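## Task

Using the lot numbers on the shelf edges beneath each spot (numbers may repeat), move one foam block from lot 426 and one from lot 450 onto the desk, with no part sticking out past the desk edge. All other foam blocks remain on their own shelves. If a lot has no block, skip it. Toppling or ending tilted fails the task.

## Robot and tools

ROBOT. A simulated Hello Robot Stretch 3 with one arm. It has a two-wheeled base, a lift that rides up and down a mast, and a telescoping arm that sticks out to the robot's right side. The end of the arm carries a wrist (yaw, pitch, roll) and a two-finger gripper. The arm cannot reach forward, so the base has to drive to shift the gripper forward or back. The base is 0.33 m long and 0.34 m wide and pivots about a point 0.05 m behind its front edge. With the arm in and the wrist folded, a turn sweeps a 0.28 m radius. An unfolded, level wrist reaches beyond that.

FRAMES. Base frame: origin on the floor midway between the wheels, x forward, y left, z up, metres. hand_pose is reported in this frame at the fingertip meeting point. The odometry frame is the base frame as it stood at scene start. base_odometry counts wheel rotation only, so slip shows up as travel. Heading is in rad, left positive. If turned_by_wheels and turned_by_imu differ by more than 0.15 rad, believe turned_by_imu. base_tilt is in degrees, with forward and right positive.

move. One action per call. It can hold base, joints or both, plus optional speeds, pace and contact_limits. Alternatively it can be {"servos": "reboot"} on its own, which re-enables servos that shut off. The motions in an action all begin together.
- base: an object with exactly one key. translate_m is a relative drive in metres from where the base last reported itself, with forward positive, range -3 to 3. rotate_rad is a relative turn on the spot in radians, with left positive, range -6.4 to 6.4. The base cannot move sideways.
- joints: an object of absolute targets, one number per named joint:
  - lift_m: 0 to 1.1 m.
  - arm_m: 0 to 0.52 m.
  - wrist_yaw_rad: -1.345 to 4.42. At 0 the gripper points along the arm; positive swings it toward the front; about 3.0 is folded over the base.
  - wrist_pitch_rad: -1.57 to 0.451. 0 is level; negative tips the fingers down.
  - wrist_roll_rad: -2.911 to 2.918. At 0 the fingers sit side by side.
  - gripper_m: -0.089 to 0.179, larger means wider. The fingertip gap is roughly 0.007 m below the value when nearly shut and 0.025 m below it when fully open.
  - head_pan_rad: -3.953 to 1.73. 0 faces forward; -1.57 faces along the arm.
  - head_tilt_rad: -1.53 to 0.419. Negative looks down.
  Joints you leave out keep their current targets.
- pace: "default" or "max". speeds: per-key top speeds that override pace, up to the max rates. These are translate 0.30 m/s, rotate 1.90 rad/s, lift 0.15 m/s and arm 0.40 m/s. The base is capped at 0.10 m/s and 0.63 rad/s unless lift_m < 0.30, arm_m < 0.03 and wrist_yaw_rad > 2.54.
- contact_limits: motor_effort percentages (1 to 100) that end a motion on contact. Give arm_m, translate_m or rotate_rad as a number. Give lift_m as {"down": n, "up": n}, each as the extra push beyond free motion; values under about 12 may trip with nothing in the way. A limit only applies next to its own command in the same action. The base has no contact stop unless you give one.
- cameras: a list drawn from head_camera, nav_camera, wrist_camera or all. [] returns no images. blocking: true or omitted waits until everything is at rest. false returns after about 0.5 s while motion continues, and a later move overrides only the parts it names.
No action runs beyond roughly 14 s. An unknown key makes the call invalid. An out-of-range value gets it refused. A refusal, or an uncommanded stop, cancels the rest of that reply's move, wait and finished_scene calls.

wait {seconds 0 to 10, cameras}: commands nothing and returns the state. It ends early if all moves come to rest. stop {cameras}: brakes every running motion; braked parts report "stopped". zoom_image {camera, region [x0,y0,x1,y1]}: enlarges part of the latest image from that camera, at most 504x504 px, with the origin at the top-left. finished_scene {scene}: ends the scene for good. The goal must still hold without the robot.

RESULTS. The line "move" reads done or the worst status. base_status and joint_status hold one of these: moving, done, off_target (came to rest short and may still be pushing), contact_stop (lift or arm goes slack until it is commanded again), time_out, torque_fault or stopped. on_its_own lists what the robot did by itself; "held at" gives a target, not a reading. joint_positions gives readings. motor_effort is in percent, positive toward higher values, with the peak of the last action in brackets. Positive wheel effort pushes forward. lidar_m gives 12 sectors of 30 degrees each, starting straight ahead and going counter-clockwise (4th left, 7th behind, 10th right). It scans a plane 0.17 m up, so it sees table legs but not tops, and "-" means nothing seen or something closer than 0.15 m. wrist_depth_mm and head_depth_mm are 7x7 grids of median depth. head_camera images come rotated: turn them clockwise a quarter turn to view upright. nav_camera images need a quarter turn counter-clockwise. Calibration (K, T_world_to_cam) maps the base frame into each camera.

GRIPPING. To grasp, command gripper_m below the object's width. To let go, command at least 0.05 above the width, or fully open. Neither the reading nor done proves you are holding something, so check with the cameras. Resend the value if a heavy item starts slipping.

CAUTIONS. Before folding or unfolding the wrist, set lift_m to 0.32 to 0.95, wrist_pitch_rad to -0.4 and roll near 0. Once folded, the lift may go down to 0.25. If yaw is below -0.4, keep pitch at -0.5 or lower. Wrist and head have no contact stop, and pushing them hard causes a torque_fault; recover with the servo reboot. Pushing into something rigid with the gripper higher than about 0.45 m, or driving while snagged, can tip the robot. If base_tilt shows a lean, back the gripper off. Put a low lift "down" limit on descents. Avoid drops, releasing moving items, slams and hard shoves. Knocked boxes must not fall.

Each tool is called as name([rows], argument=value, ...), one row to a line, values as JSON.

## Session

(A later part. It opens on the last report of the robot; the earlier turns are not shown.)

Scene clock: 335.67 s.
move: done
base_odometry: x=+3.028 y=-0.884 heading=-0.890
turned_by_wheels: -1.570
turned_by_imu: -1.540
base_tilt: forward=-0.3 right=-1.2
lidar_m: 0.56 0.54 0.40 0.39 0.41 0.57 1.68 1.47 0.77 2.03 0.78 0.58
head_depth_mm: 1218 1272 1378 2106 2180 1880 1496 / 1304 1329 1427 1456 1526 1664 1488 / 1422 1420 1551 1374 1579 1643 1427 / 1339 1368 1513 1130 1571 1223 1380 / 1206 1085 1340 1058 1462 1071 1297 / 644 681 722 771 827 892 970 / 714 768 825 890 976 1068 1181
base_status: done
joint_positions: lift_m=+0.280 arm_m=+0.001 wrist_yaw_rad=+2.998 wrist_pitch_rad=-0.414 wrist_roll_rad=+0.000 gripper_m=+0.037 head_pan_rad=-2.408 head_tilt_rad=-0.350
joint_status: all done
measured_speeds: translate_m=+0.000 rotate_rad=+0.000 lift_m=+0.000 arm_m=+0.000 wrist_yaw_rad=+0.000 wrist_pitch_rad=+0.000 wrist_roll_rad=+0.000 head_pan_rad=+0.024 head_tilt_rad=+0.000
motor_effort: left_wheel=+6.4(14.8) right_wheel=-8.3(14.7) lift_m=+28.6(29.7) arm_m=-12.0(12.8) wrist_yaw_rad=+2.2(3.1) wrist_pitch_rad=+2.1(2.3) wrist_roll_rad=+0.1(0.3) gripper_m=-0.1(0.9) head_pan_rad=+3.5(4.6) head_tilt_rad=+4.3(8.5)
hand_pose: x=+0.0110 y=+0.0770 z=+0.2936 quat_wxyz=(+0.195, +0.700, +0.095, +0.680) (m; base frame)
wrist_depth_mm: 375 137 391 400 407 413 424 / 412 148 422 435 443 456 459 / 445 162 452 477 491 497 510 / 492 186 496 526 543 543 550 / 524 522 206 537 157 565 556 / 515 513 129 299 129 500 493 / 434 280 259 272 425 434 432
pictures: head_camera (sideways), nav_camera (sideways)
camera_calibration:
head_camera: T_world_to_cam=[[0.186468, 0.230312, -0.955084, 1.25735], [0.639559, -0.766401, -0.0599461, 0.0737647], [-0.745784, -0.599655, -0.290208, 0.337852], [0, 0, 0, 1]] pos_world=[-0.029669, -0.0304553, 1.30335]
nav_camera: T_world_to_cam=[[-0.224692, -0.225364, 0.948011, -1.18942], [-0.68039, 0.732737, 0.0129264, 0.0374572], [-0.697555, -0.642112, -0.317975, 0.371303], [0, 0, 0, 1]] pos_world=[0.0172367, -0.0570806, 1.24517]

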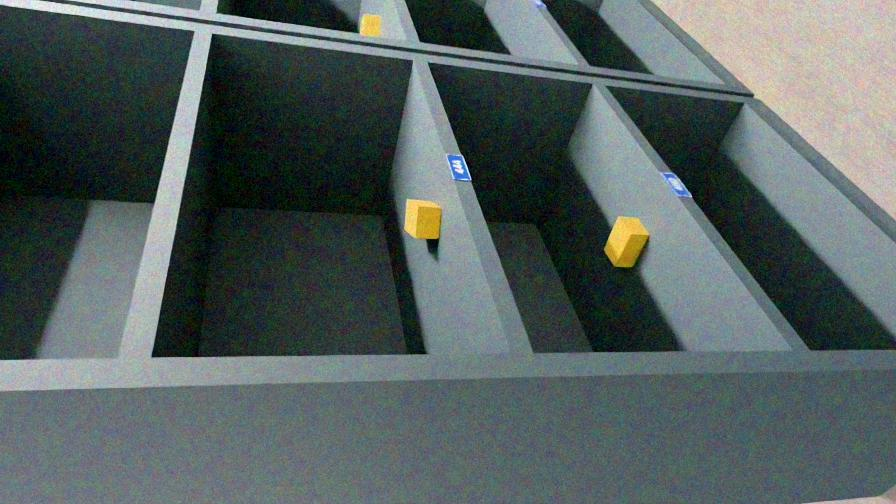

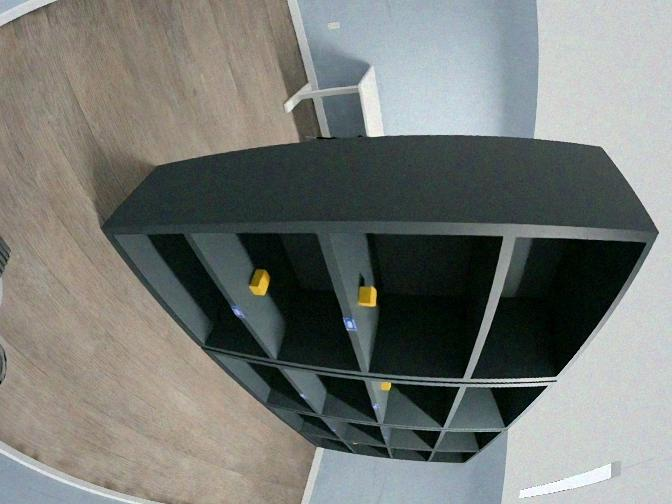

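zoom_image(camera="head_camera", region=[430, 100, 710, 220])

move(base={"translate_m": -0.9}, joints={"head_pan_rad": -2.2}, pace="max", cameras=["nav_camera", "head_camera"])

Scaled by 1.800 from the camera's 896x504 image, which has a finer 1280x720 frame.

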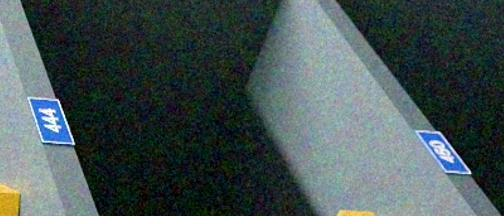

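Scene clock: 345.47 s.
move: done
base_odometry: x=+2.461 y=-0.185 heading=-0.890
turned_by_wheels: +0.000
turned_by_imu: -0.001
base_tilt: forward=-0.4 right=-1.1
lidar_m: 1.46 0.57 0.42 0.41 0.43 0.60 1.77 1.45 0.74 1.05 0.72 1.50
head_depth_mm: 1373 1247 1524 1262 1566 1610 1420 / 1267 1266 1466 1118 1605 1185 1399 / 656 701 747 917 1412 1083 1348 / 628 666 705 757 803 862 929 / 710 760 826 857 860 992 897 / 830 890 1005 988 760 1107 866 / 858 926 983 1000 669 1102 861
base_status: done
joint_positions: lift_m=+0.280 arm_m=+0.001 wrist_yaw_rad=+2.998 wrist_pitch_rad=-0.414 wrist_roll_rad=+0.000 gripper_m=+0.037 head_pan_rad=-2.200 head_tilt_rad=-0.350
joint_status: all done
measured_speeds: all 0
motor_effort: left_wheel=+0.1(13.6) right_wheel=-10.1(15.2) lift_m=+24.9(27.2) arm_m=-9.1(11.2) wrist_yaw_rad=+1.3(2.9) wrist_pitch_rad=+2.2(2.3) wrist_roll_rad=-0.1(0.3) gripper_m=+0.3(0.8) head_pan_rad=-3.0(6.9) head_tilt_rad=+3.7(4.3)
hand_pose: x=+0.0110 y=+0.0770 z=+0.2936 quat_wxyz=(+0.195, +0.700, +0.095, +0.680) (m; base frame)
wrist_depth_mm: 396 137 412 421 429 438 443 / 430 148 440 457 470 478 486 / 469 161 474 498 510 522 530 / 515 187 519 543 550 - - / 541 546 203 159 543 579 578 / 511 510 129 301 129 492 494 / 431 282 257 272 423 432 431
pictures: head_camera (sideways), nav_camera (sideways)
camera_calibration:
head_camera: T_world_to_cam=[[0.13481, 0.263895, -0.955084, 1.25768], [0.78425, -0.617543, -0.0599337, 0.0728584], [-0.605622, -0.740945, -0.290211, 0.336949], [0, 0, 0, 1]] pos_world=[-0.0226242, -0.0372428, 1.30335]
nav_camera: T_world_to_cam=[[-0.173214, -0.266979, 0.948008, -1.18971], [-0.817274, 0.576105, 0.0129166, 0.0383534], [-0.5496, -0.772545, -0.317984, 0.370485], [0, 0, 0, 1]] pos_world=[0.0288897, -0.0535073, 1.24517]

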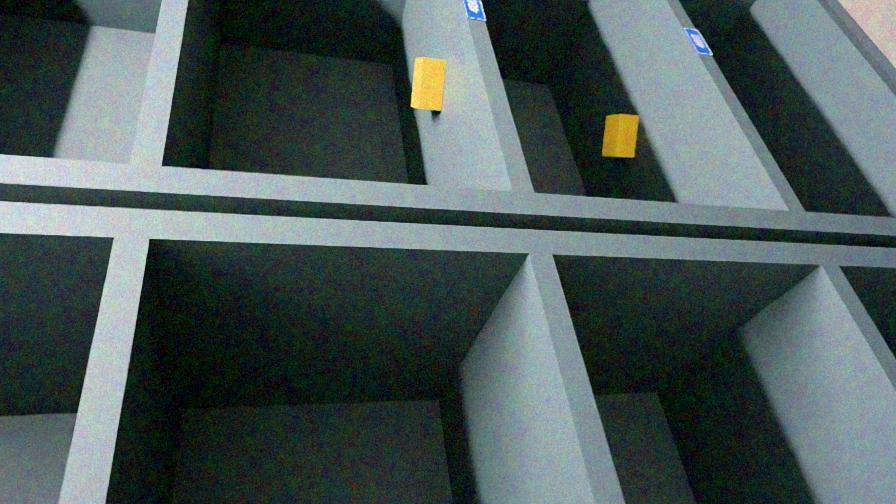

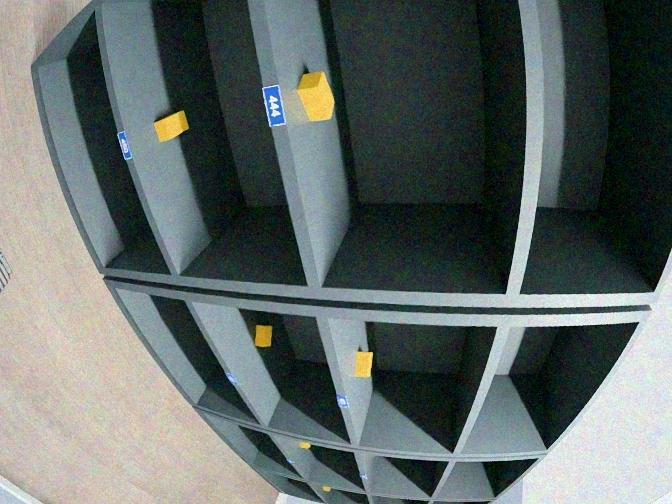

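zoom_image(camera="head_camera", region=[660, 10, 740, 70])

zoom_image(camera="head_camera", region=[440, 0, 520, 50])

move(joints={"head_pan_rad": -1.4, "head_tilt_rad": -0.5}, cameras=["head_camera"])

Scaled by 6.300 from the camera's 896x504 image, which has a finer 1280x720 frame.

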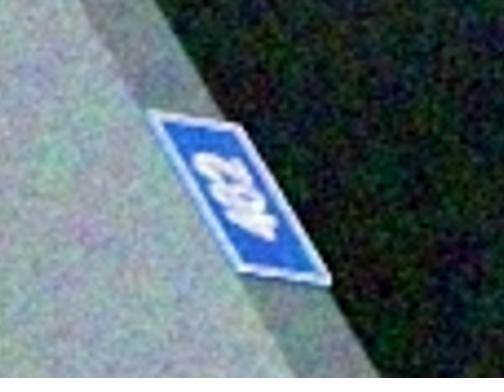

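Scaled by 6.300 from the camera's 896x504 image, which has a finer 1280x720 frame.

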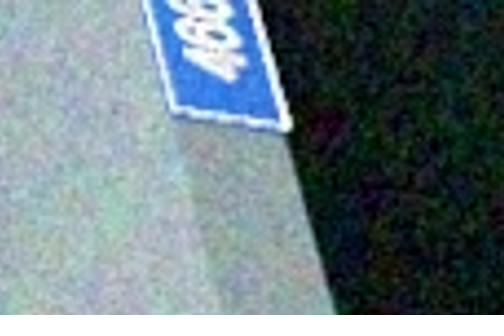

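Scene clock: 352.60 s.
move: done
base_odometry: x=+2.461 y=-0.185 heading=-0.890
turned_by_wheels: +0.000
turned_by_imu: +0.000
base_tilt: forward=-0.2 right=-1.3
lidar_m: 1.45 0.57 0.42 0.41 0.43 0.60 1.77 1.45 0.74 1.05 0.72 1.51
head_depth_mm: 818 890 959 741 1130 965 854 / 843 907 980 688 1150 963 850 / 861 930 996 714 1180 934 1145 / 877 945 1018 718 1195 951 1171 / 895 968 1027 754 1219 945 1191 / 789 874 925 748 1056 938 1162 / 660 696 728 726 804 887 1030
base_status: not commanded
joint_positions: lift_m=+0.280 arm_m=+0.001 wrist_yaw_rad=+2.998 wrist_pitch_rad=-0.414 wrist_roll_rad=+0.000 gripper_m=+0.037 head_pan_rad=-1.383 head_tilt_rad=-0.499
joint_status: all done
measured_speeds: all 0
motor_effort: left_wheel=+0.0(0.5) right_wheel=-10.9(11.3) lift_m=+23.5(24.2) arm_m=-7.1(8.5) wrist_yaw_rad=+1.2(2.7) wrist_pitch_rad=+2.1(2.2) wrist_roll_rad=-0.1(0.2) gripper_m=+0.2(0.8) head_pan_rad=+0.7(6.2) head_tilt_rad=-4.3(7.2)
hand_pose: x=+0.0110 y=+0.0770 z=+0.2936 quat_wxyz=(+0.195, +0.700, +0.095, +0.680) (m; base frame)
wrist_depth_mm: 395 137 408 416 429 435 444 / 428 147 443 458 466 479 485 / 465 161 479 500 512 527 532 / 515 186 521 545 544 - - / 543 541 203 159 553 580 571 / 510 508 129 301 129 498 489 / 436 280 258 271 428 428 432
pictures: head_camera (sideways)
camera_calibration:
head_camera: T_world_to_cam=[[-0.12617, 0.41496, -0.901049, 1.18869], [0.985202, 0.158634, -0.0648983, 0.0780545], [0.116007, -0.895904, -0.428835, 0.512987], [0, 0, 0, 1]] pos_world=[0.0135676, -0.0460533, 1.29612]

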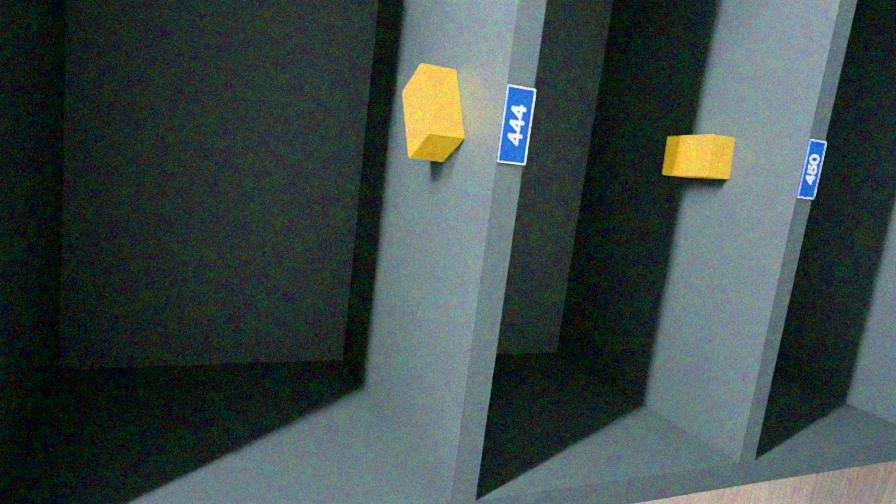

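zoom_image(camera="head_camera", region=[640, 110, 760, 210])

move(joints={"lift_m": 0.58}, pace="max", cameras=[])

move(joints={"wrist_yaw_rad": 0, "gripper_m": 0.179}, cameras=[])

move(joints={"wrist_pitch_rad": -0.15}, cameras=["wrist_camera"])

Scaled by 4.200 from the camera's 896x504 image, which has a finer 1280x720 frame.

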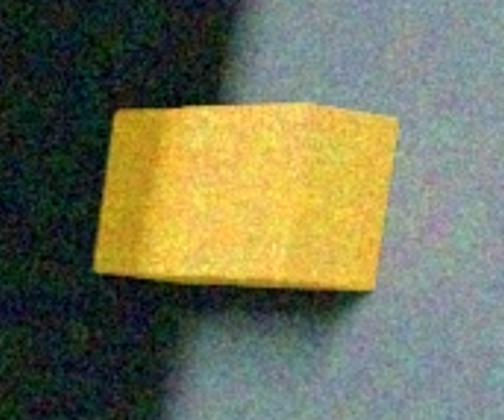

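Scene clock: 366.43 s.
move: done
base_odometry: x=+2.461 y=-0.185 heading=-0.890
turned_by_wheels: +0.000
turned_by_imu: +0.000
base_tilt: forward=-0.4 right=-1.2
lidar_m: 1.45 0.57 0.43 0.41 0.43 0.60 1.77 1.45 0.74 1.05 0.72 1.50
head_depth_mm: 827 890 965 737 1133 970 851 / 845 908 979 692 1153 963 1148 / 858 926 994 711 1172 922 1146 / 876 944 1017 715 1193 948 1165 / 893 963 1023 751 1230 945 1192 / 810 911 940 743 1077 938 1165 / 681 719 751 735 831 877 1026
base_status: not commanded
joint_positions: lift_m=+0.580 arm_m=+0.001 wrist_yaw_rad=+2.998 wrist_pitch_rad=-0.414 wrist_roll_rad=+0.000 gripper_m=+0.037 head_pan_rad=-1.400 head_tilt_rad=-0.500
joint_status: all done
measured_speeds: all 0
motor_effort: left_wheel=-0.1(0.8) right_wheel=-10.4(11.6) lift_m=+26.2(33.5) arm_m=-5.2(6.7) wrist_yaw_rad=+1.5(3.6) wrist_pitch_rad=+2.1(2.3) wrist_roll_rad=-0.3(0.3) gripper_m=+0.8(0.9) head_pan_rad=-2.8(3.7) head_tilt_rad=-4.4(5.5)
hand_pose: x=+0.0110 y=+0.0770 z=+0.5935 quat_wxyz=(+0.195, +0.700, +0.096, +0.680) (m; base frame)
wrist_depth_mm: 396 137 407 420 426 436 441 / 430 147 438 453 463 475 485 / 466 161 473 499 512 524 526 / 513 187 192 536 544 - - / - - 202 149 152 - - / - - 128 - 126 - - / - - 262 720 729 732 753
pictures: none
No camera images: "cameras" was empty.

Scene clock: 368.93 s.
move: done
base_odometry: x=+2.461 y=-0.185 heading=-0.890
turned_by_wheels: +0.000
turned_by_imu: +0.000
base_tilt: forward=-0.3 right=-1.2
lidar_m: 1.46 0.57 0.42 0.41 0.43 0.60 1.77 1.45 0.74 1.05 0.72 1.50
head_depth_mm: 828 892 967 738 1139 967 852 / 844 910 977 692 1157 960 1146 / 858 929 1001 710 1176 922 1150 / 875 942 1010 717 1191 950 1169 / 889 964 1022 749 1220 943 1191 / 811 911 941 744 1078 938 1175 / 684 718 750 737 830 883 1021
base_status: not commanded
joint_positions: lift_m=+0.580 arm_m=+0.001 wrist_yaw_rad=+0.003 wrist_pitch_rad=-0.414 wrist_roll_rad=+0.000 gripper_m=+0.179 head_pan_rad=-1.400 head_tilt_rad=-0.500
joint_status: all done
measured_speeds: all 0
motor_effort: left_wheel=+0.1(0.7) right_wheel=-10.2(11.5) lift_m=+23.2(26.3) arm_m=-4.1(5.3) wrist_yaw_rad=-2.8(7.3) wrist_pitch_rad=+2.2(2.3) wrist_roll_rad=-0.2(0.3) gripper_m=+0.0(85.4) head_pan_rad=-3.5(3.6) head_tilt_rad=-4.1(5.0)
hand_pose: x=-0.0208 y=-0.3704 z=+0.5935 quat_wxyz=(+0.693, +0.147, -0.691, -0.145) (m; base frame)
wrist_depth_mm: - - - - - - - / - - - - - - - / - - - - - - - / - - - - - - - / - 143 - - - - - / 123 140 - - - - - / 730 - - - - - 105
pictures: none
No camera images: "cameras" was empty.

Scene clock: 369.87 s.
move: done
base_odometry: x=+2.461 y=-0.185 heading=-0.890
turned_by_wheels: +0.000
turned_by_imu: +0.000
base_tilt: forward=-0.3 right=-1.3
lidar_m: 1.46 0.57 0.43 0.41 0.43 0.60 1.77 1.45 0.74 1.04 0.72 1.50
head_depth_mm: 828 892 964 741 1139 964 855 / 842 904 978 691 1158 964 1147 / 859 927 990 708 1172 922 1149 / 876 946 1014 714 1188 950 1173 / 891 965 1026 750 1226 943 1189 / 813 910 944 745 1076 937 1176 / 683 720 754 737 828 879 1022
base_status: not commanded
joint_positions: lift_m=+0.580 arm_m=+0.001 wrist_yaw_rad=+0.003 wrist_pitch_rad=-0.174 wrist_roll_rad=+0.000 gripper_m=+0.179 head_pan_rad=-1.400 head_tilt_rad=-0.500
joint_status: all done
measured_speeds: all 0
motor_effort: left_wheel=+0.2(0.7) right_wheel=-11.2(12.0) lift_m=+24.0(24.5) arm_m=-3.5(4.4) wrist_yaw_rad=-3.7(4.5) wrist_pitch_rad=+3.9(6.8) wrist_roll_rad=+0.0(0.3) gripper_m=+0.2(1.1) head_pan_rad=-2.9(3.5) head_tilt_rad=-3.9(4.7)
hand_pose: x=-0.0207 y=-0.3938 z=+0.6507 quat_wxyz=(+0.705, +0.063, -0.704, -0.061) (m; base frame)
wrist_depth_mm: - - - - - - - / - - - - - - - / - - - - - - - / - - - - - - - / - 142 - - - - - / - 126 - - - - - / - 811 - - - - 105
pictures: wrist_camera
camera_calibration:
wrist_camera: T_world_to_cam=[[-0.99886, -0.0450692, -0.0157274, -0.02161], [-0.00190564, 0.366864, -0.930273, 0.78226], [0.0476965, -0.929182, -0.366531, 0.0397354], [0, 0, 0, 1]] pos_world=[-0.0219899, -0.251035, 0.74194]

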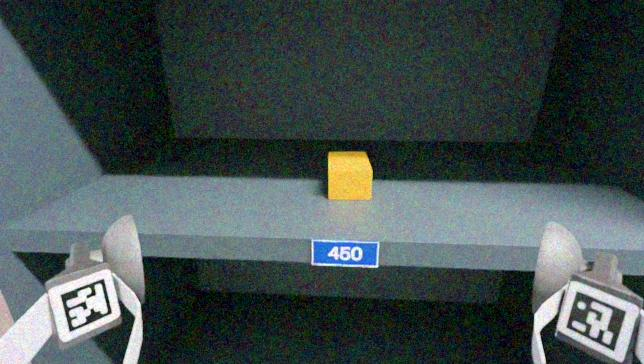

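move(base={"translate_m": -0.01}, joints={"lift_m": 0.51, "arm_m": 0.2}, cameras=["wrist_camera"])

Scene clock: 378.53 s.
move: done
base_odometry: x=+2.455 y=-0.177 heading=-0.890
turned_by_wheels: +0.000
turned_by_imu: +0.000
base_tilt: forward=-0.4 right=-1.3
lidar_m: 1.47 0.57 0.43 0.41 0.43 0.60 1.78 1.45 0.73 1.05 0.73 1.51
head_depth_mm: 829 891 960 739 1141 970 852 / 844 904 981 693 1156 959 846 / 859 927 989 699 1175 928 821 / 873 943 1013 717 1190 950 1163 / 891 967 1023 750 1221 946 1192 / 822 936 963 745 1091 938 1186 / 700 739 772 737 850 886 1030
base_status: done
joint_positions: lift_m=+0.510 arm_m=+0.200 wrist_yaw_rad=+0.003 wrist_pitch_rad=-0.172 wrist_roll_rad=+0.000 gripper_m=+0.179 head_pan_rad=-1.400 head_tilt_rad=-0.500
joint_status: all done
measured_speeds: all 0
motor_effort: left_wheel=-4.3(7.5) right_wheel=-10.8(13.1) lift_m=+24.0(27.6) arm_m=+12.6(15.0) wrist_yaw_rad=-3.0(4.4) wrist_pitch_rad=+3.6(4.0) wrist_roll_rad=-0.1(0.3) gripper_m=+0.4(1.1) head_pan_rad=-2.9(3.5) head_tilt_rad=-3.0(4.3)
hand_pose: x=-0.0208 y=-0.5933 z=+0.5810 quat_wxyz=(+0.705, +0.062, -0.704, -0.060) (m; base frame)
wrist_depth_mm: - - - - - - 512 / - - - - - - 548 / - - - - - - - / - - - - - - - / 273 260 271 270 270 270 269 / 119 196 213 213 213 211 211 / - 200 196 - 188 186 105
pictures: wrist_camera
camera_calibration:
wrist_camera: T_world_to_cam=[[-0.998875, -0.0447726, -0.0156548, -0.0316097], [-0.00180284, 0.365658, -0.930748, 0.790256], [0.0473963, -0.929672, -0.365327, -0.172163], [0, 0, 0, 1]] pos_world=[-0.0219895, -0.450434, 0.672138]

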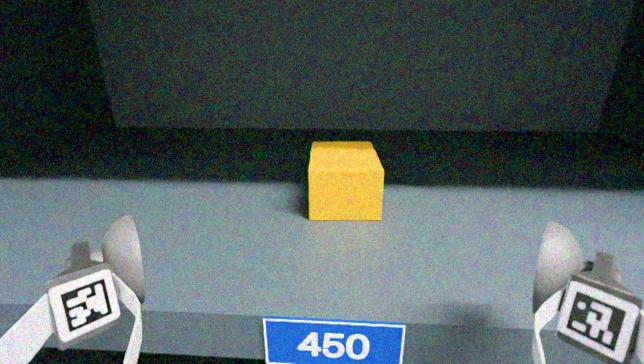

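move(joints={"lift_m": 0.487}, cameras=[])

move(joints={"arm_m": 0.395}, contact_limits={"arm_m": 35}, cameras=["wrist_camera"])

Scene clock: 387.03 s.
move: done
base_odometry: x=+2.455 y=-0.177 heading=-0.890
turned_by_wheels: +0.000
turned_by_imu: +0.000
base_tilt: forward=-0.3 right=-1.4
lidar_m: 1.47 0.57 0.42 0.41 0.43 0.60 1.78 1.45 0.73 1.04 0.72 1.51
head_depth_mm: 827 889 964 738 1134 965 853 / 847 906 973 692 1158 961 847 / 858 922 994 702 1179 924 823 / 869 944 1013 713 1192 947 1144 / 890 965 1021 749 1223 944 1186 / 822 937 965 744 1087 939 1181 / 700 737 767 739 849 886 1033
base_status: not commanded
joint_positions: lift_m=+0.487 arm_m=+0.200 wrist_yaw_rad=+0.003 wrist_pitch_rad=-0.172 wrist_roll_rad=+0.000 gripper_m=+0.179 head_pan_rad=-1.400 head_tilt_rad=-0.500
joint_status: all done
measured_speeds: all 0
motor_effort: left_wheel=-3.9(4.5) right_wheel=-11.1(11.1) lift_m=+23.3(26.9) arm_m=+6.8(8.7) wrist_yaw_rad=-2.5(3.7) wrist_pitch_rad=+3.6(3.8) wrist_roll_rad=-0.3(0.3) gripper_m=+1.2(1.2) head_pan_rad=-2.6(3.2) head_tilt_rad=-2.8(3.9)
hand_pose: x=-0.0208 y=-0.5933 z=+0.5580 quat_wxyz=(+0.705, +0.062, -0.704, -0.060) (m; base frame)
wrist_depth_mm: - - - - - - 515 / - - - - - - 550 / - - - - - - - / 294 292 292 272 288 288 287 / 228 227 226 225 225 225 238 / 123 186 186 194 185 178 176 / - 196 - - 183 182 105
pictures: none
No camera images: "cameras" was empty.

Scene clock: 389.70 s.
move: done
base_odometry: x=+2.455 y=-0.177 heading=-0.890
turned_by_wheels: +0.000
turned_by_imu: +0.000
base_tilt: forward=-0.4 right=-1.2
lidar_m: 1.47 0.57 0.43 0.41 0.43 0.60 1.77 1.45 0.73 1.04 0.72 1.51
head_depth_mm: 827 890 964 740 1133 963 851 / 844 905 982 693 1151 948 661 / 858 924 992 700 1179 924 819 / 874 944 1013 714 1190 948 1168 / 891 967 1023 748 1223 944 1195 / 820 935 966 742 1085 939 1186 / 700 737 771 741 849 887 1031
base_status: not commanded
joint_positions: lift_m=+0.487 arm_m=+0.395 wrist_yaw_rad=+0.003 wrist_pitch_rad=-0.172 wrist_roll_rad=+0.000 gripper_m=+0.179 head_pan_rad=-1.400 head_tilt_rad=-0.500
joint_status: all done
measured_speeds: all 0
motor_effort: left_wheel=-4.1(4.5) right_wheel=-10.5(11.3) lift_m=+26.7(27.6) arm_m=+11.7(14.8) wrist_yaw_rad=-2.2(4.3) wrist_pitch_rad=+3.6(3.8) wrist_roll_rad=-0.3(0.3) gripper_m=+0.2(1.4) head_pan_rad=-2.9(3.5) head_tilt_rad=-2.4(3.6)
contact_limits: arm_m 35 (drawing in: default 31, maximum 55; extending or still: default 39, maximum 69)
hand_pose: x=-0.0208 y=-0.7883 z=+0.5580 quat_wxyz=(+0.705, +0.062, -0.704, -0.060) (m; base frame)
wrist_depth_mm: 390 384 381 370 364 359 351 / - 399 396 392 386 377 372 / - - - - 397 394 388 / 291 290 290 288 286 285 305 / 227 225 225 136 201 224 223 / 123 141 170 107 111 176 175 / 136 141 95 88 - 144 107
pictures: wrist_camera
camera_calibration:
wrist_camera: T_world_to_cam=[[-0.998874, -0.0447758, -0.0156508, -0.0407051], [-0.00180329, 0.365571, -0.930782, 0.840118], [0.047398, -0.929706, -0.36524, -0.36193], [0, 0, 0, 1]] pos_world=[-0.0219895, -0.645434, 0.649138]

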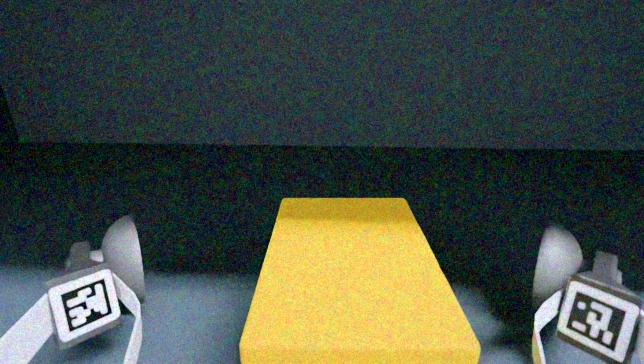

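move(joints={"gripper_m": 0.02}, cameras=[])

move(joints={"lift_m": 0.57}, cameras=["wrist_camera"])

move(joints={"arm_m": 0.0}, cameras=["wrist_camera"])

Scene clock: 397.27 s.
move: done
base_odometry: x=+2.455 y=-0.177 heading=-0.890
turned_by_wheels: +0.000
turned_by_imu: +0.000
base_tilt: forward=-0.3 right=-1.1
lidar_m: 1.47 0.57 0.43 0.41 0.43 0.60 1.77 1.45 0.73 1.05 0.72 1.51
head_depth_mm: 825 892 963 739 1138 967 851 / 843 907 975 692 1153 961 664 / 857 924 995 700 1175 924 821 / 869 942 1012 714 1197 951 1176 / 891 964 1021 749 1213 943 1191 / 824 932 962 744 1091 936 1184 / 701 737 772 738 850 885 1028
base_status: not commanded
joint_positions: lift_m=+0.487 arm_m=+0.395 wrist_yaw_rad=+0.002 wrist_pitch_rad=-0.172 wrist_roll_rad=+0.000 gripper_m=+0.021 head_pan_rad=-1.400 head_tilt_rad=-0.500
joint_status: all done
measured_speeds: all 0
motor_effort: left_wheel=-4.1(4.5) right_wheel=-10.6(11.3) lift_m=+28.9(30.1) arm_m=+3.5(7.6) wrist_yaw_rad=-1.6(4.7) wrist_pitch_rad=+3.7(3.8) wrist_roll_rad=-0.1(0.3) gripper_m=-27.3(97.9) head_pan_rad=-2.7(3.2) head_tilt_rad=-2.1(3.0)
contact_limits: arm_m 35 (drawing in: default 31, maximum 55; extending or still: default 39, maximum 69)
hand_pose: x=-0.0209 y=-0.7883 z=+0.5580 quat_wxyz=(+0.705, +0.062, -0.704, -0.060) (m; base frame)
wrist_depth_mm: 391 385 377 375 369 358 353 / - 399 394 390 382 379 370 / - - - - 400 396 385 / 292 288 289 288 286 284 305 / 227 227 153 136 143 223 223 / 178 170 126 107 117 168 175 / 151 124 91 90 - 135 144
pictures: none
No camera images: "cameras" was empty.

Scene clock: 398.87 s.
move: done
base_odometry: x=+2.455 y=-0.177 heading=-0.890
turned_by_wheels: +0.000
turned_by_imu: +0.000
base_tilt: forward=-0.3 right=-1.2
lidar_m: 1.47 0.57 0.43 0.41 0.43 0.60 1.77 1.45 0.73 1.05 0.72 1.51
head_depth_mm: 828 886 966 738 1134 967 807 / 840 907 972 694 1158 652 635 / 860 924 992 703 1181 743 1148 / 872 946 1016 715 1185 949 1168 / 886 964 1021 749 1214 947 1189 / 823 935 965 744 1087 936 1188 / 701 742 770 741 848 884 1032
base_status: not commanded
joint_positions: lift_m=+0.570 arm_m=+0.395 wrist_yaw_rad=+0.002 wrist_pitch_rad=-0.172 wrist_roll_rad=+0.000 gripper_m=+0.024 head_pan_rad=-1.400 head_tilt_rad=-0.500
joint_status: all done
measured_speeds: all 0
motor_effort: left_wheel=-3.6(4.4) right_wheel=-10.4(11.2) lift_m=+29.3(32.6) arm_m=+0.0(3.7) wrist_yaw_rad=-2.9(4.1) wrist_pitch_rad=+3.7(3.8) wrist_roll_rad=+0.0(0.3) gripper_m=-11.4(27.2) head_pan_rad=-2.5(2.9) head_tilt_rad=-1.9(2.8)
contact_limits: arm_m 35 (drawing in: default 31, maximum 55; extending or still: default 39, maximum 69)
hand_pose: x=-0.0209 y=-0.7883 z=+0.6410 quat_wxyz=(+0.705, +0.062, -0.704, -0.060) (m; base frame)
wrist_depth_mm: 392 385 380 370 366 358 353 / - 400 393 392 384 379 371 / - - - - 397 397 390 / - - - - - - - / - - 150 136 144 - - / 308 124 126 107 117 290 302 / 261 234 91 90 - 233 249
pictures: wrist_camera
camera_calibration:
wrist_camera: T_world_to_cam=[[-0.998893, -0.0443657, -0.0156058, -0.0391742], [-0.00169532, 0.365576, -0.93078, 0.917377], [0.0469998, -0.929723, -0.365247, -0.33163], [0, 0, 0, 1]] pos_world=[-0.021989, -0.645434, 0.732138]

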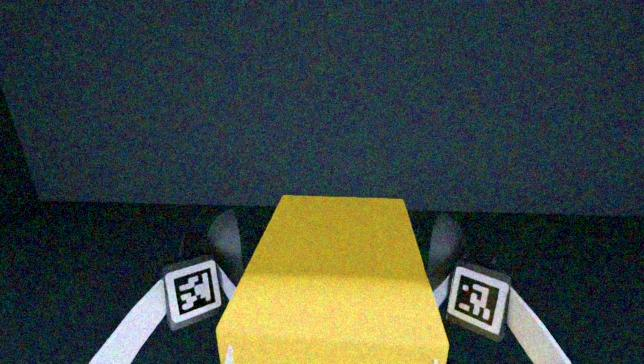

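Scene clock: 402.97 s.
move: done
base_odometry: x=+2.455 y=-0.177 heading=-0.890
turned_by_wheels: +0.000
turned_by_imu: +0.000
base_tilt: forward=-0.4 right=-1.2
lidar_m: 1.47 0.57 0.42 0.41 0.43 0.60 1.77 1.45 0.73 1.05 0.72 1.51
head_depth_mm: 830 892 958 739 1129 965 852 / 845 907 978 693 1152 962 1149 / 857 927 994 702 1177 955 1145 / 875 945 1013 716 1192 950 1165 / 889 961 1022 753 1216 941 1191 / 818 937 968 746 1090 941 1182 / 700 738 772 739 849 885 1030
base_status: not commanded
joint_positions: lift_m=+0.570 arm_m=+0.001 wrist_yaw_rad=+0.002 wrist_pitch_rad=-0.172 wrist_roll_rad=+0.000 gripper_m=+0.024 head_pan_rad=-1.400 head_tilt_rad=-0.500
joint_status: all done
measured_speeds: all 0
motor_effort: left_wheel=-3.9(4.6) right_wheel=-10.5(11.4) lift_m=+24.1(29.9) arm_m=-11.7(14.8) wrist_yaw_rad=-2.1(4.2) wrist_pitch_rad=+3.8(3.8) wrist_roll_rad=-0.3(0.3) gripper_m=-12.0(12.1) head_pan_rad=-2.7(3.2) head_tilt_rad=-2.3(2.5)
hand_pose: x=-0.0209 y=-0.3939 z=+0.6410 quat_wxyz=(+0.705, +0.062, -0.704, -0.060) (m; base frame)
wrist_depth_mm: - - - - - - - / - - - - - - - / - - - - - - - / - - - - - - - / - - 149 136 144 - - / - - 126 107 117 - - / - 105 91 90 - - -
pictures: wrist_camera
camera_calibration:
wrist_camera: T_world_to_cam=[[-0.998893, -0.0443657, -0.0156058, -0.0216719], [-0.00169532, 0.365576, -0.93078, 0.773158], [0.0469998, -0.929723, -0.365247, 0.0351455], [0, 0, 0, 1]] pos_world=[-0.021989, -0.250934, 0.732138]

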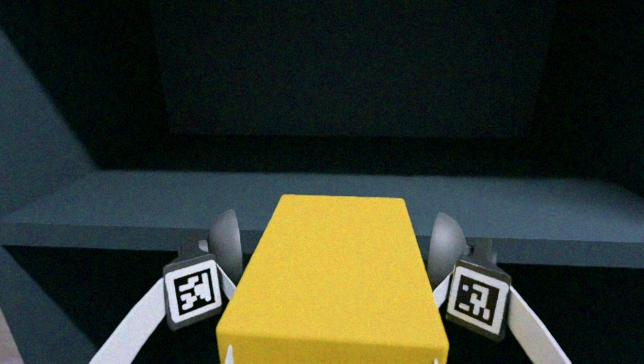

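move(base={"translate_m": 1.0}, joints={"lift_m": 0.8}, cameras=[])

move(joints={"wrist_yaw_rad": 1.3}, cameras=["wrist_camera"])

move(base={"rotate_rad": -1.57}, joints={"head_pan_rad": -1.57}, cameras=["nav_camera"])

Scene clock: 428.13 s.
move: done
base_odometry: x=+3.085 y=-0.954 heading=-0.890
turned_by_wheels: +0.000
turned_by_imu: +0.000
base_tilt: forward=-0.3 right=-1.3
lidar_m: 0.48 0.50 0.40 0.39 0.40 0.57 1.67 1.48 0.83 1.70 0.66 0.49
head_depth_mm: 2707 2910 3157 3043 2120 1632 1327 / 2728 2967 3186 3051 2124 1609 448 / 2789 3020 3285 3000 2094 1603 425 / 2095 2334 2635 2635 2073 1598 1269 / 1381 1478 1602 1762 1830 1595 1298 / 1027 1085 1149 1219 1298 1384 1285 / 823 857 895 939 987 1042 1113
base_status: done
joint_positions: lift_m=+0.800 arm_m=+0.001 wrist_yaw_rad=+0.002 wrist_pitch_rad=-0.172 wrist_roll_rad=+0.000 gripper_m=+0.024 head_pan_rad=-1.400 head_tilt_rad=-0.500
joint_status: all done
measured_speeds: all 0
motor_effort: left_wheel=+3.4(11.8) right_wheel=+6.3(11.5) lift_m=+29.3(34.2) arm_m=-10.7(12.4) wrist_yaw_rad=-2.5(4.5) wrist_pitch_rad=+3.7(3.8) wrist_roll_rad=+0.1(0.3) gripper_m=-11.6(12.2) head_pan_rad=-1.7(3.0) head_tilt_rad=-0.5(1.9)
hand_pose: x=-0.0209 y=-0.3939 z=+0.8710 quat_wxyz=(+0.705, +0.062, -0.704, -0.060) (m; base frame)
wrist_depth_mm: - - - - - - - / - - - - - - - / - - - - - - - / - - - - - - - / - - 153 137 145 - - / - - 127 107 117 - - / - - 91 90 - 125 -
pictures: none
No camera images: "cameras" was empty.

Scene clock: 429.80 s.
move: done
base_odometry: x=+3.085 y=-0.954 heading=-0.890
turned_by_wheels: +0.000
turned_by_imu: +0.000
base_tilt: forward=-0.4 right=-1.3
lidar_m: 0.48 0.50 0.40 0.39 0.41 0.56 1.67 1.49 0.83 1.71 0.66 0.49
head_depth_mm: 2706 2869 3106 3059 2148 1630 1324 / 2723 2922 3196 3016 2102 1626 1311 / 2802 3004 3240 2986 2093 1617 1309 / 2083 2316 2649 2639 2071 1590 1307 / 1380 1476 1601 1751 1852 1592 1306 / 1032 1086 1148 1220 1304 1392 1281 / 825 859 895 938 988 1049 1086
base_status: not commanded
joint_positions: lift_m=+0.800 arm_m=+0.001 wrist_yaw_rad=+1.297 wrist_pitch_rad=-0.172 wrist_roll_rad=+0.000 gripper_m=+0.024 head_pan_rad=-1.400 head_tilt_rad=-0.500
joint_status: all done
measured_speeds: all 0
motor_effort: left_wheel=+2.9(3.5) right_wheel=+6.6(7.9) lift_m=+29.0(29.7) arm_m=-10.5(11.3) wrist_yaw_rad=+0.8(6.9) wrist_pitch_rad=+3.7(3.8) wrist_roll_rad=+0.1(0.3) gripper_m=-11.3(11.9) head_pan_rad=-2.1(2.8) head_tilt_rad=-0.1(0.8)
hand_pose: x=+0.2177 y=-0.2128 z=+0.8710 quat_wxyz=(+0.599, +0.474, -0.524, +0.377) (m; base frame)
wrist_depth_mm: - - - - - - - / - - - - - - - / - - - - - - - / - - - - - - - / - - 150 137 144 - - / - - 127 107 117 - - / - - 91 90 - - -
pictures: wrist_camera
camera_calibration:
wrist_camera: T_world_to_cam=[[-0.229659, -0.973145, -0.01565, -0.136813], [-0.352152, 0.0980755, -0.93079, 0.940835], [0.907329, -0.208253, -0.365219, 0.242482], [0, 0, 0, 1]] pos_world=[0.0798864, -0.174914, 0.962138]

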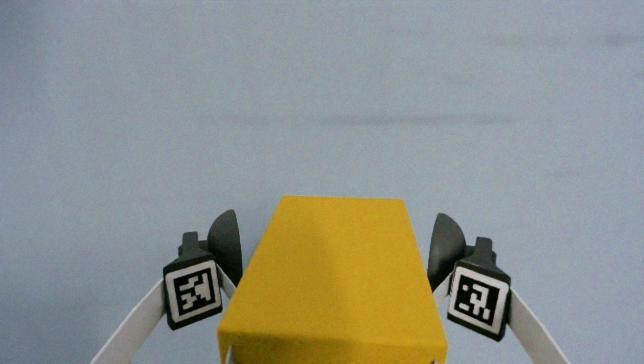

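Scene clock: 433.40 s.
move: done
base_odometry: x=+3.085 y=-0.954 heading=-2.460
turned_by_wheels: -1.570
turned_by_imu: -1.544
base_tilt: forward=-0.3 right=-1.2
lidar_m: 1.62 0.65 0.49 0.48 0.50 0.40 0.39 0.41 0.57 1.78 0.84 0.82
head_depth_mm: 1302 1244 1199 1171 1139 1104 1078 / 2043 1943 1852 1766 1684 1511 1303 / 3530 3709 - 2822 2114 1599 1315 / 3498 3767 - 2914 2099 1603 1307 / 3491 3824 - 2969 2033 1591 1295 / 2687 2836 2469 2537 2020 1585 1293 / 1935 2104 2251 1925 1758 1570 1288
base_status: done
joint_positions: lift_m=+0.800 arm_m=+0.001 wrist_yaw_rad=+1.297 wrist_pitch_rad=-0.172 wrist_roll_rad=+0.000 gripper_m=+0.024 head_pan_rad=-1.571 head_tilt_rad=-0.500
joint_status: all done
measured_speeds: all 0
motor_effort: left_wheel=+8.2(11.4) right_wheel=-9.7(14.2) lift_m=+28.9(29.7) arm_m=-12.2(12.8) wrist_yaw_rad=+0.4(3.2) wrist_pitch_rad=+3.6(3.9) wrist_roll_rad=+0.0(0.3) gripper_m=-11.3(12.0) head_pan_rad=+3.4(4.8) head_tilt_rad=+0.5(1.0)
hand_pose: x=+0.2177 y=-0.2127 z=+0.8710 quat_wxyz=(+0.599, +0.474, -0.524, +0.377) (m; base frame)
wrist_depth_mm: - - - - - - - / - - - - - - - / - - - - - - - / - - - - - - - / - - 153 137 144 - - / - 124 127 107 117 - - / - 124 91 90 - - -
pictures: nav_camera (sideways)
camera_calibration:
nav_camera: T_world_to_cam=[[0.0168504, -0.456198, 0.889719, -1.11484], [-0.99981, -0.0164087, 0.0105219, 0.042537], [0.00979902, -0.889727, -0.456388, 0.547138], [0, 0, 0, 1]] pos_world=[0.055953, -0.0210867, 1.24115]

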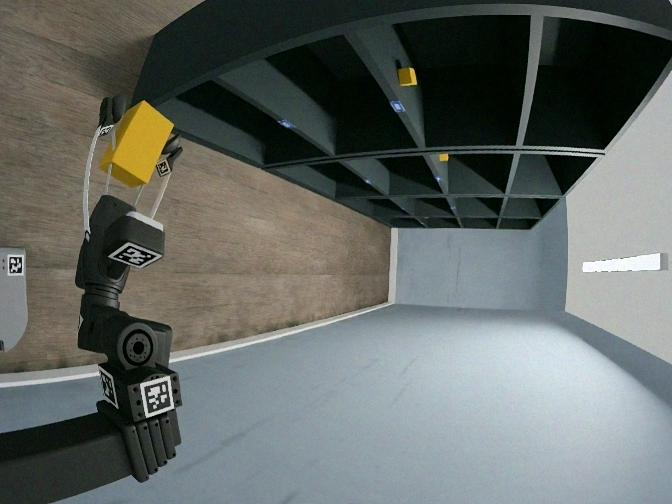

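move(base={"rotate_rad": -0.03}, cameras=[])

move(base={"translate_m": 1.0}, cameras=["nav_camera"])

Scene clock: 446.57 s.
move: done
base_odometry: x=+3.085 y=-0.954 heading=-2.489
turned_by_wheels: -0.030
turned_by_imu: -0.029
base_tilt: forward=-0.2 right=-1.2
lidar_m: 1.79 0.67 0.49 0.48 0.50 0.40 0.39 0.40 0.56 1.58 1.50 0.82
head_depth_mm: 1162 1133 1105 1084 1062 1040 1026 / 1763 1682 1631 1584 1525 1460 1284 / 3472 3368 3107 2644 2096 1606 1311 / 3503 3839 - 2932 2074 1599 1303 / 3511 3869 - 2911 2060 1589 1305 / 2813 2908 3146 2554 2049 1589 1282 / 1957 2084 2262 2285 1876 1575 1295
base_status: done
joint_positions: lift_m=+0.800 arm_m=+0.001 wrist_yaw_rad=+1.297 wrist_pitch_rad=-0.172 wrist_roll_rad=+0.000 gripper_m=+0.024 head_pan_rad=-1.570 head_tilt_rad=-0.500
joint_status: not commanded
measured_speeds: all 0
motor_effort: left_wheel=+7.5(11.7) right_wheel=-9.1(13.4) lift_m=+28.9(29.5) arm_m=-10.9(11.9) wrist_yaw_rad=+1.8(2.4) wrist_pitch_rad=+3.7(3.7) wrist_roll_rad=+0.1(0.3) gripper_m=-11.8(11.8) head_pan_rad=+3.3(3.9) head_tilt_rad=+0.0(1.2)
hand_pose: x=+0.2177 y=-0.2127 z=+0.8710 quat_wxyz=(+0.599, +0.474, -0.524, +0.377) (m; base frame)
wrist_depth_mm: - - - - - - - / - - - - - - - / - - - - - - - / - - - - - - - / - - 152 136 144 - - / - 124 126 107 117 - - / - 124 91 90 - - -
pictures: none
No camera images: "cameras" was empty.

Scene clock: 457.70 s.
move: done
base_odometry: x=+2.290 y=-1.561 heading=-2.489
turned_by_wheels: +0.000
turned_by_imu: +0.000
base_tilt: forward=-0.3 right=-1.2
lidar_m: 1.75 0.66 0.48 0.47 0.49 0.67 1.38 1.44 0.57 0.55 2.84 2.12
head_depth_mm: 435 470 512 563 624 699 797 / 435 471 513 564 623 702 796 / 435 471 513 563 625 700 794 / 436 470 513 563 624 700 797 / 436 476 519 571 634 726 828 / 3453 3720 3899 2889 2034 1574 1302 / 3480 3780 - 2855 2043 1573 1296
base_status: done
joint_positions: lift_m=+0.800 arm_m=+0.001 wrist_yaw_rad=+1.297 wrist_pitch_rad=-0.172 wrist_roll_rad=+0.000 gripper_m=+0.024 head_pan_rad=-1.570 head_tilt_rad=-0.500
joint_status: not commanded
measured_speeds: all 0
motor_effort: left_wheel=+4.0(11.8) right_wheel=+5.6(10.4) lift_m=+28.1(29.4) arm_m=-9.2(11.8) wrist_yaw_rad=+2.4(3.4) wrist_pitch_rad=+3.6(3.8) wrist_roll_rad=+0.2(0.3) gripper_m=-11.6(12.1) head_pan_rad=+2.7(3.9) head_tilt_rad=+1.8(2.7)
hand_pose: x=+0.2177 y=-0.2127 z=+0.8710 quat_wxyz=(+0.599, +0.474, -0.524, +0.377) (m; base frame)
wrist_depth_mm: - - - - - - - / - - - - - - - / - - - - - - - / - - - - - - - / - - 152 137 145 - - / - 124 126 107 117 - - / - 123 91 90 - - -
pictures: nav_camera (sideways)
camera_calibration:
nav_camera: T_world_to_cam=[[0.0173979, -0.456178, 0.889718, -1.11483], [-0.999789, -0.0176341, 0.0105089, 0.0426343], [0.0108954, -0.889714, -0.456389, 0.547164], [0, 0, 0, 1]] pos_world=[0.0560594, -0.0209895, 1.24115]

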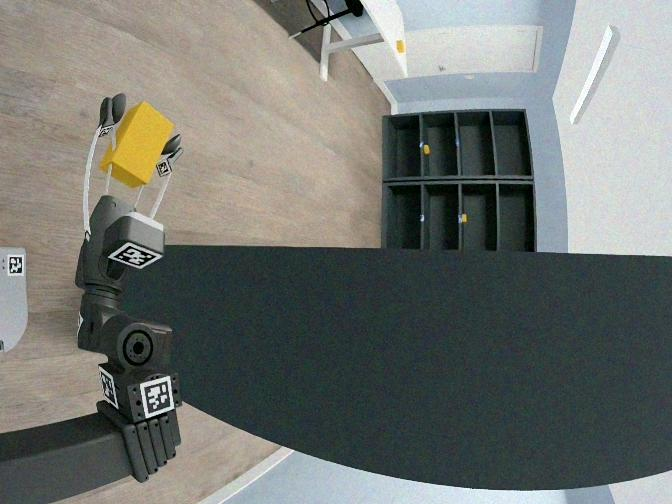

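move(base={"translate_m": 0.97}, cameras=[])

move(base={"rotate_rad": 1.59}, joints={"head_pan_rad": -2.0}, cameras=["nav_camera"])

Scene clock: 476.73 s.
move: done
base_odometry: x=+1.519 y=-2.150 heading=-2.489
turned_by_wheels: +0.000
turned_by_imu: +0.000
base_tilt: forward=-0.4 right=-1.2
lidar_m: 1.40 0.64 0.47 0.46 0.48 0.66 1.87 1.05 1.26 3.55 1.33 1.32
head_depth_mm: 2591 2505 2472 2411 2113 1635 1324 / 3390 3486 3665 2952 2119 1633 1316 / 3509 3761 - 2972 2099 1601 1308 / 3464 3732 - 2950 2057 1605 1302 / 3547 3773 - 2894 2049 1598 1294 / 3443 3746 3885 2903 2020 1571 1284 / 3549 3801 3486 2829 2038 1574 1279
base_status: done
joint_positions: lift_m=+0.800 arm_m=+0.001 wrist_yaw_rad=+1.297 wrist_pitch_rad=-0.172 wrist_roll_rad=+0.000 gripper_m=+0.024 head_pan_rad=-1.570 head_tilt_rad=-0.500
joint_status: not commanded
measured_speeds: all 0
motor_effort: left_wheel=+4.4(10.5) right_wheel=+5.3(10.7) lift_m=+27.9(29.1) arm_m=-5.9(9.1) wrist_yaw_rad=+1.8(3.1) wrist_pitch_rad=+3.7(3.8) wrist_roll_rad=+0.1(0.5) gripper_m=-11.4(12.2) head_pan_rad=+1.9(3.4) head_tilt_rad=+3.3(3.8)
hand_pose: x=+0.2177 y=-0.2127 z=+0.8710 quat_wxyz=(+0.599, +0.474, -0.524, +0.377) (m; base frame)
wrist_depth_mm: - - - - - - - / - - - - - - - / - - - - - - - / - - - - - - - / - - 152 136 144 - - / - 124 127 107 116 - - / - 123 91 90 - - -
pictures: none
No camera images: "cameras" was empty.

Scene clock: 480.37 s.
move: done
base_odometry: x=+1.519 y=-2.150 heading=-0.900
turned_by_wheels: +1.590
turned_by_imu: +1.565
base_tilt: forward=-0.3 right=-1.3
lidar_m: 0.46 0.48 0.66 1.90 1.11 1.27 3.66 1.33 1.32 1.40 0.64 0.47
head_depth_mm: 1468 1609 1783 1385 2024 1634 1327 / 1396 1529 1684 1561 1865 1581 1317 / 1332 1457 1597 1769 1923 1603 1310 / 1270 1384 1508 1670 1847 1598 1304 / 1223 1325 1433 1575 1747 1589 1301 / 1177 1265 1363 1490 1655 1587 1298 / 1124 1209 1308 1423 1563 1568 1295
base_status: done
joint_positions: lift_m=+0.800 arm_m=+0.001 wrist_yaw_rad=+1.297 wrist_pitch_rad=-0.172 wrist_roll_rad=+0.000 gripper_m=+0.024 head_pan_rad=-2.001 head_tilt_rad=-0.500
joint_status: all done
measured_speeds: all 0
motor_effort: left_wheel=-7.9(13.8) right_wheel=+8.7(12.0) lift_m=+27.4(28.4) arm_m=-12.4(12.6) wrist_yaw_rad=+1.9(3.1) wrist_pitch_rad=+3.6(3.8) wrist_roll_rad=+0.0(0.3) gripper_m=-11.3(12.2) head_pan_rad=+3.8(4.8) head_tilt_rad=+4.1(4.2)
hand_pose: x=+0.2177 y=-0.2126 z=+0.8710 quat_wxyz=(+0.599, +0.474, -0.524, +0.377) (m; base frame)
wrist_depth_mm: - - - - - - - / - - - - - - - / - - - - - - - / - - - - - - - / - - 150 137 145 - - / - - 126 107 117 - - / - - 91 90 - - -
pictures: nav_camera (sideways)
camera_calibration:
nav_camera: T_world_to_cam=[[-0.174611, -0.421786, 0.889723, -1.11369], [-0.915879, 0.401316, 0.0105055, 0.0421119], [-0.361491, -0.813045, -0.45638, 0.549367], [0, 0, 0, 1]] pos_world=[0.0426977, -0.0399805, 1.24115]

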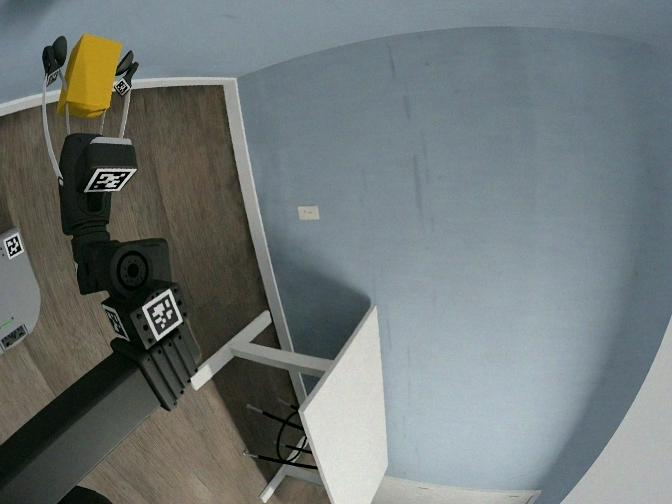

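move(base={"translate_m": -1.2}, cameras=[])

move(base={"translate_m": -0.35}, joints={"head_pan_rad": -1.57, "head_tilt_rad": -0.6, "wrist_yaw_rad": 0.0}, cameras=["nav_camera", "head_camera"])

Scene clock: 502.33 s.
move: done
base_odometry: x=+0.773 y=-1.211 heading=-0.900
turned_by_wheels: +0.000
turned_by_imu: -0.001
base_tilt: forward=-0.4 right=-1.2
lidar_m: 1.64 1.71 0.93 0.90 0.93 1.29 2.62 1.32 0.85 0.93 0.97 1.70
head_depth_mm: 1452 1591 1776 1377 1048 1588 1329 / 1379 1512 1661 1368 992 1591 1321 / 1311 1425 1579 1344 939 1560 1312 / 1258 1360 1492 1334 933 1489 1275 / 1201 1294 1415 1315 927 1451 1297 / 1151 1242 1353 1302 919 788 1290 / 1107 1193 1287 1294 913 756 1287
base_status: done
joint_positions: lift_m=+0.800 arm_m=+0.001 wrist_yaw_rad=+1.297 wrist_pitch_rad=-0.172 wrist_roll_rad=+0.000 gripper_m=+0.024 head_pan_rad=-2.000 head_tilt_rad=-0.500
joint_status: not commanded
measured_speeds: all 0
motor_effort: left_wheel=-8.4(12.8) right_wheel=-1.9(11.7) lift_m=+26.5(28.3) arm_m=-3.8(11.0) wrist_yaw_rad=+2.7(3.8) wrist_pitch_rad=+3.7(3.8) wrist_roll_rad=+0.0(0.4) gripper_m=-11.5(12.2) head_pan_rad=+3.3(4.0) head_tilt_rad=+3.5(5.4)
hand_pose: x=+0.2177 y=-0.2126 z=+0.8710 quat_wxyz=(+0.599, +0.474, -0.524, +0.377) (m; base frame)
wrist_depth_mm: - - - - - - - / - - - - - - - / - - - - - - - / - - - - - - - / - - 153 137 145 - - / - 124 127 107 117 - - / - 124 91 90 - - -
pictures: none
No camera images: "cameras" was empty.

Scene clock: 506.97 s.
move: done
base_odometry: x=+0.556 y=-0.936 heading=-0.900
turned_by_wheels: +0.000
turned_by_imu: +0.000
base_tilt: forward=-0.3 right=-1.3
lidar_m: 1.99 1.26 0.93 0.90 0.94 1.30 2.28 1.91 1.00 0.73 1.09 2.00
head_depth_mm: 1133 1252 1387 1134 841 1459 1276 / 1132 1249 1385 1124 834 1449 1266 / 1134 1244 1382 1111 827 515 1183 / 1139 1248 1364 1108 821 461 321 / 1135 1250 1372 1091 815 1385 1217 / 1143 1250 1380 1079 840 1452 1209 / 1145 1252 1369 1067 832 1444 1212
base_status: done
joint_positions: lift_m=+0.800 arm_m=+0.001 wrist_yaw_rad=+0.003 wrist_pitch_rad=-0.172 wrist_roll_rad=+0.000 gripper_m=+0.024 head_pan_rad=-1.570 head_tilt_rad=-0.600
joint_status: all done
measured_speeds: all 0
motor_effort: left_wheel=-8.5(14.0) right_wheel=-2.7(11.6) lift_m=+26.9(27.8) arm_m=-1.4(4.1) wrist_yaw_rad=-2.8(7.0) wrist_pitch_rad=+3.7(3.8) wrist_roll_rad=+0.0(0.3) gripper_m=-11.8(12.3) head_pan_rad=-3.1(4.8) head_tilt_rad=-4.6(8.8)
hand_pose: x=-0.0208 y=-0.3939 z=+0.8710 quat_wxyz=(+0.705, +0.062, -0.704, -0.060) (m; base frame)
wrist_depth_mm: - - - - - - - / - - - - - - - / - - - - - - - / - - - - - - - / - - 150 137 144 - - / - 123 127 107 117 124 - / - 123 91 90 - - -
pictures: head_camera (sideways), nav_camera (sideways)
camera_calibration:
head_camera: T_world_to_cam=[[-0.0467445, 0.520086, -0.852834, 1.12534], [0.997499, -0.0210087, -0.0674855, 0.0813531], [-0.0530152, -0.853856, -0.517803, 0.629753], [0, 0, 0, 1]] pos_world=[0.00484051, -0.0458484, 1.29131]
nav_camera: T_world_to_cam=[[0.0175184, -0.542577, 0.839823, -1.04979], [-0.999787, -0.0186583, 0.00880081, 0.0448639], [0.0108945, -0.839799, -0.542789, 0.659571], [0, 0, 0, 1]] pos_world=[0.0560593, -0.0148503, 1.23925]

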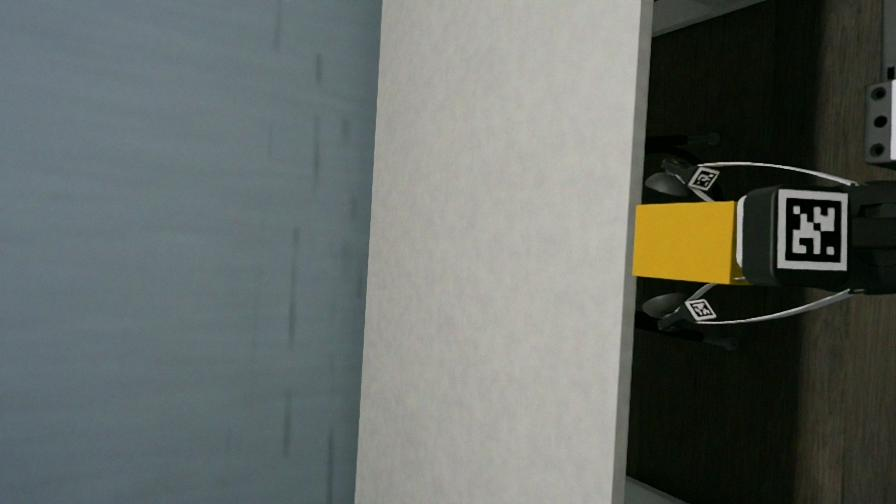

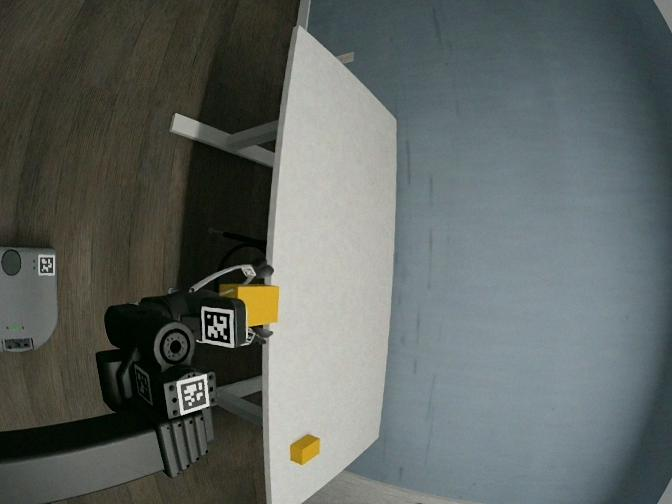

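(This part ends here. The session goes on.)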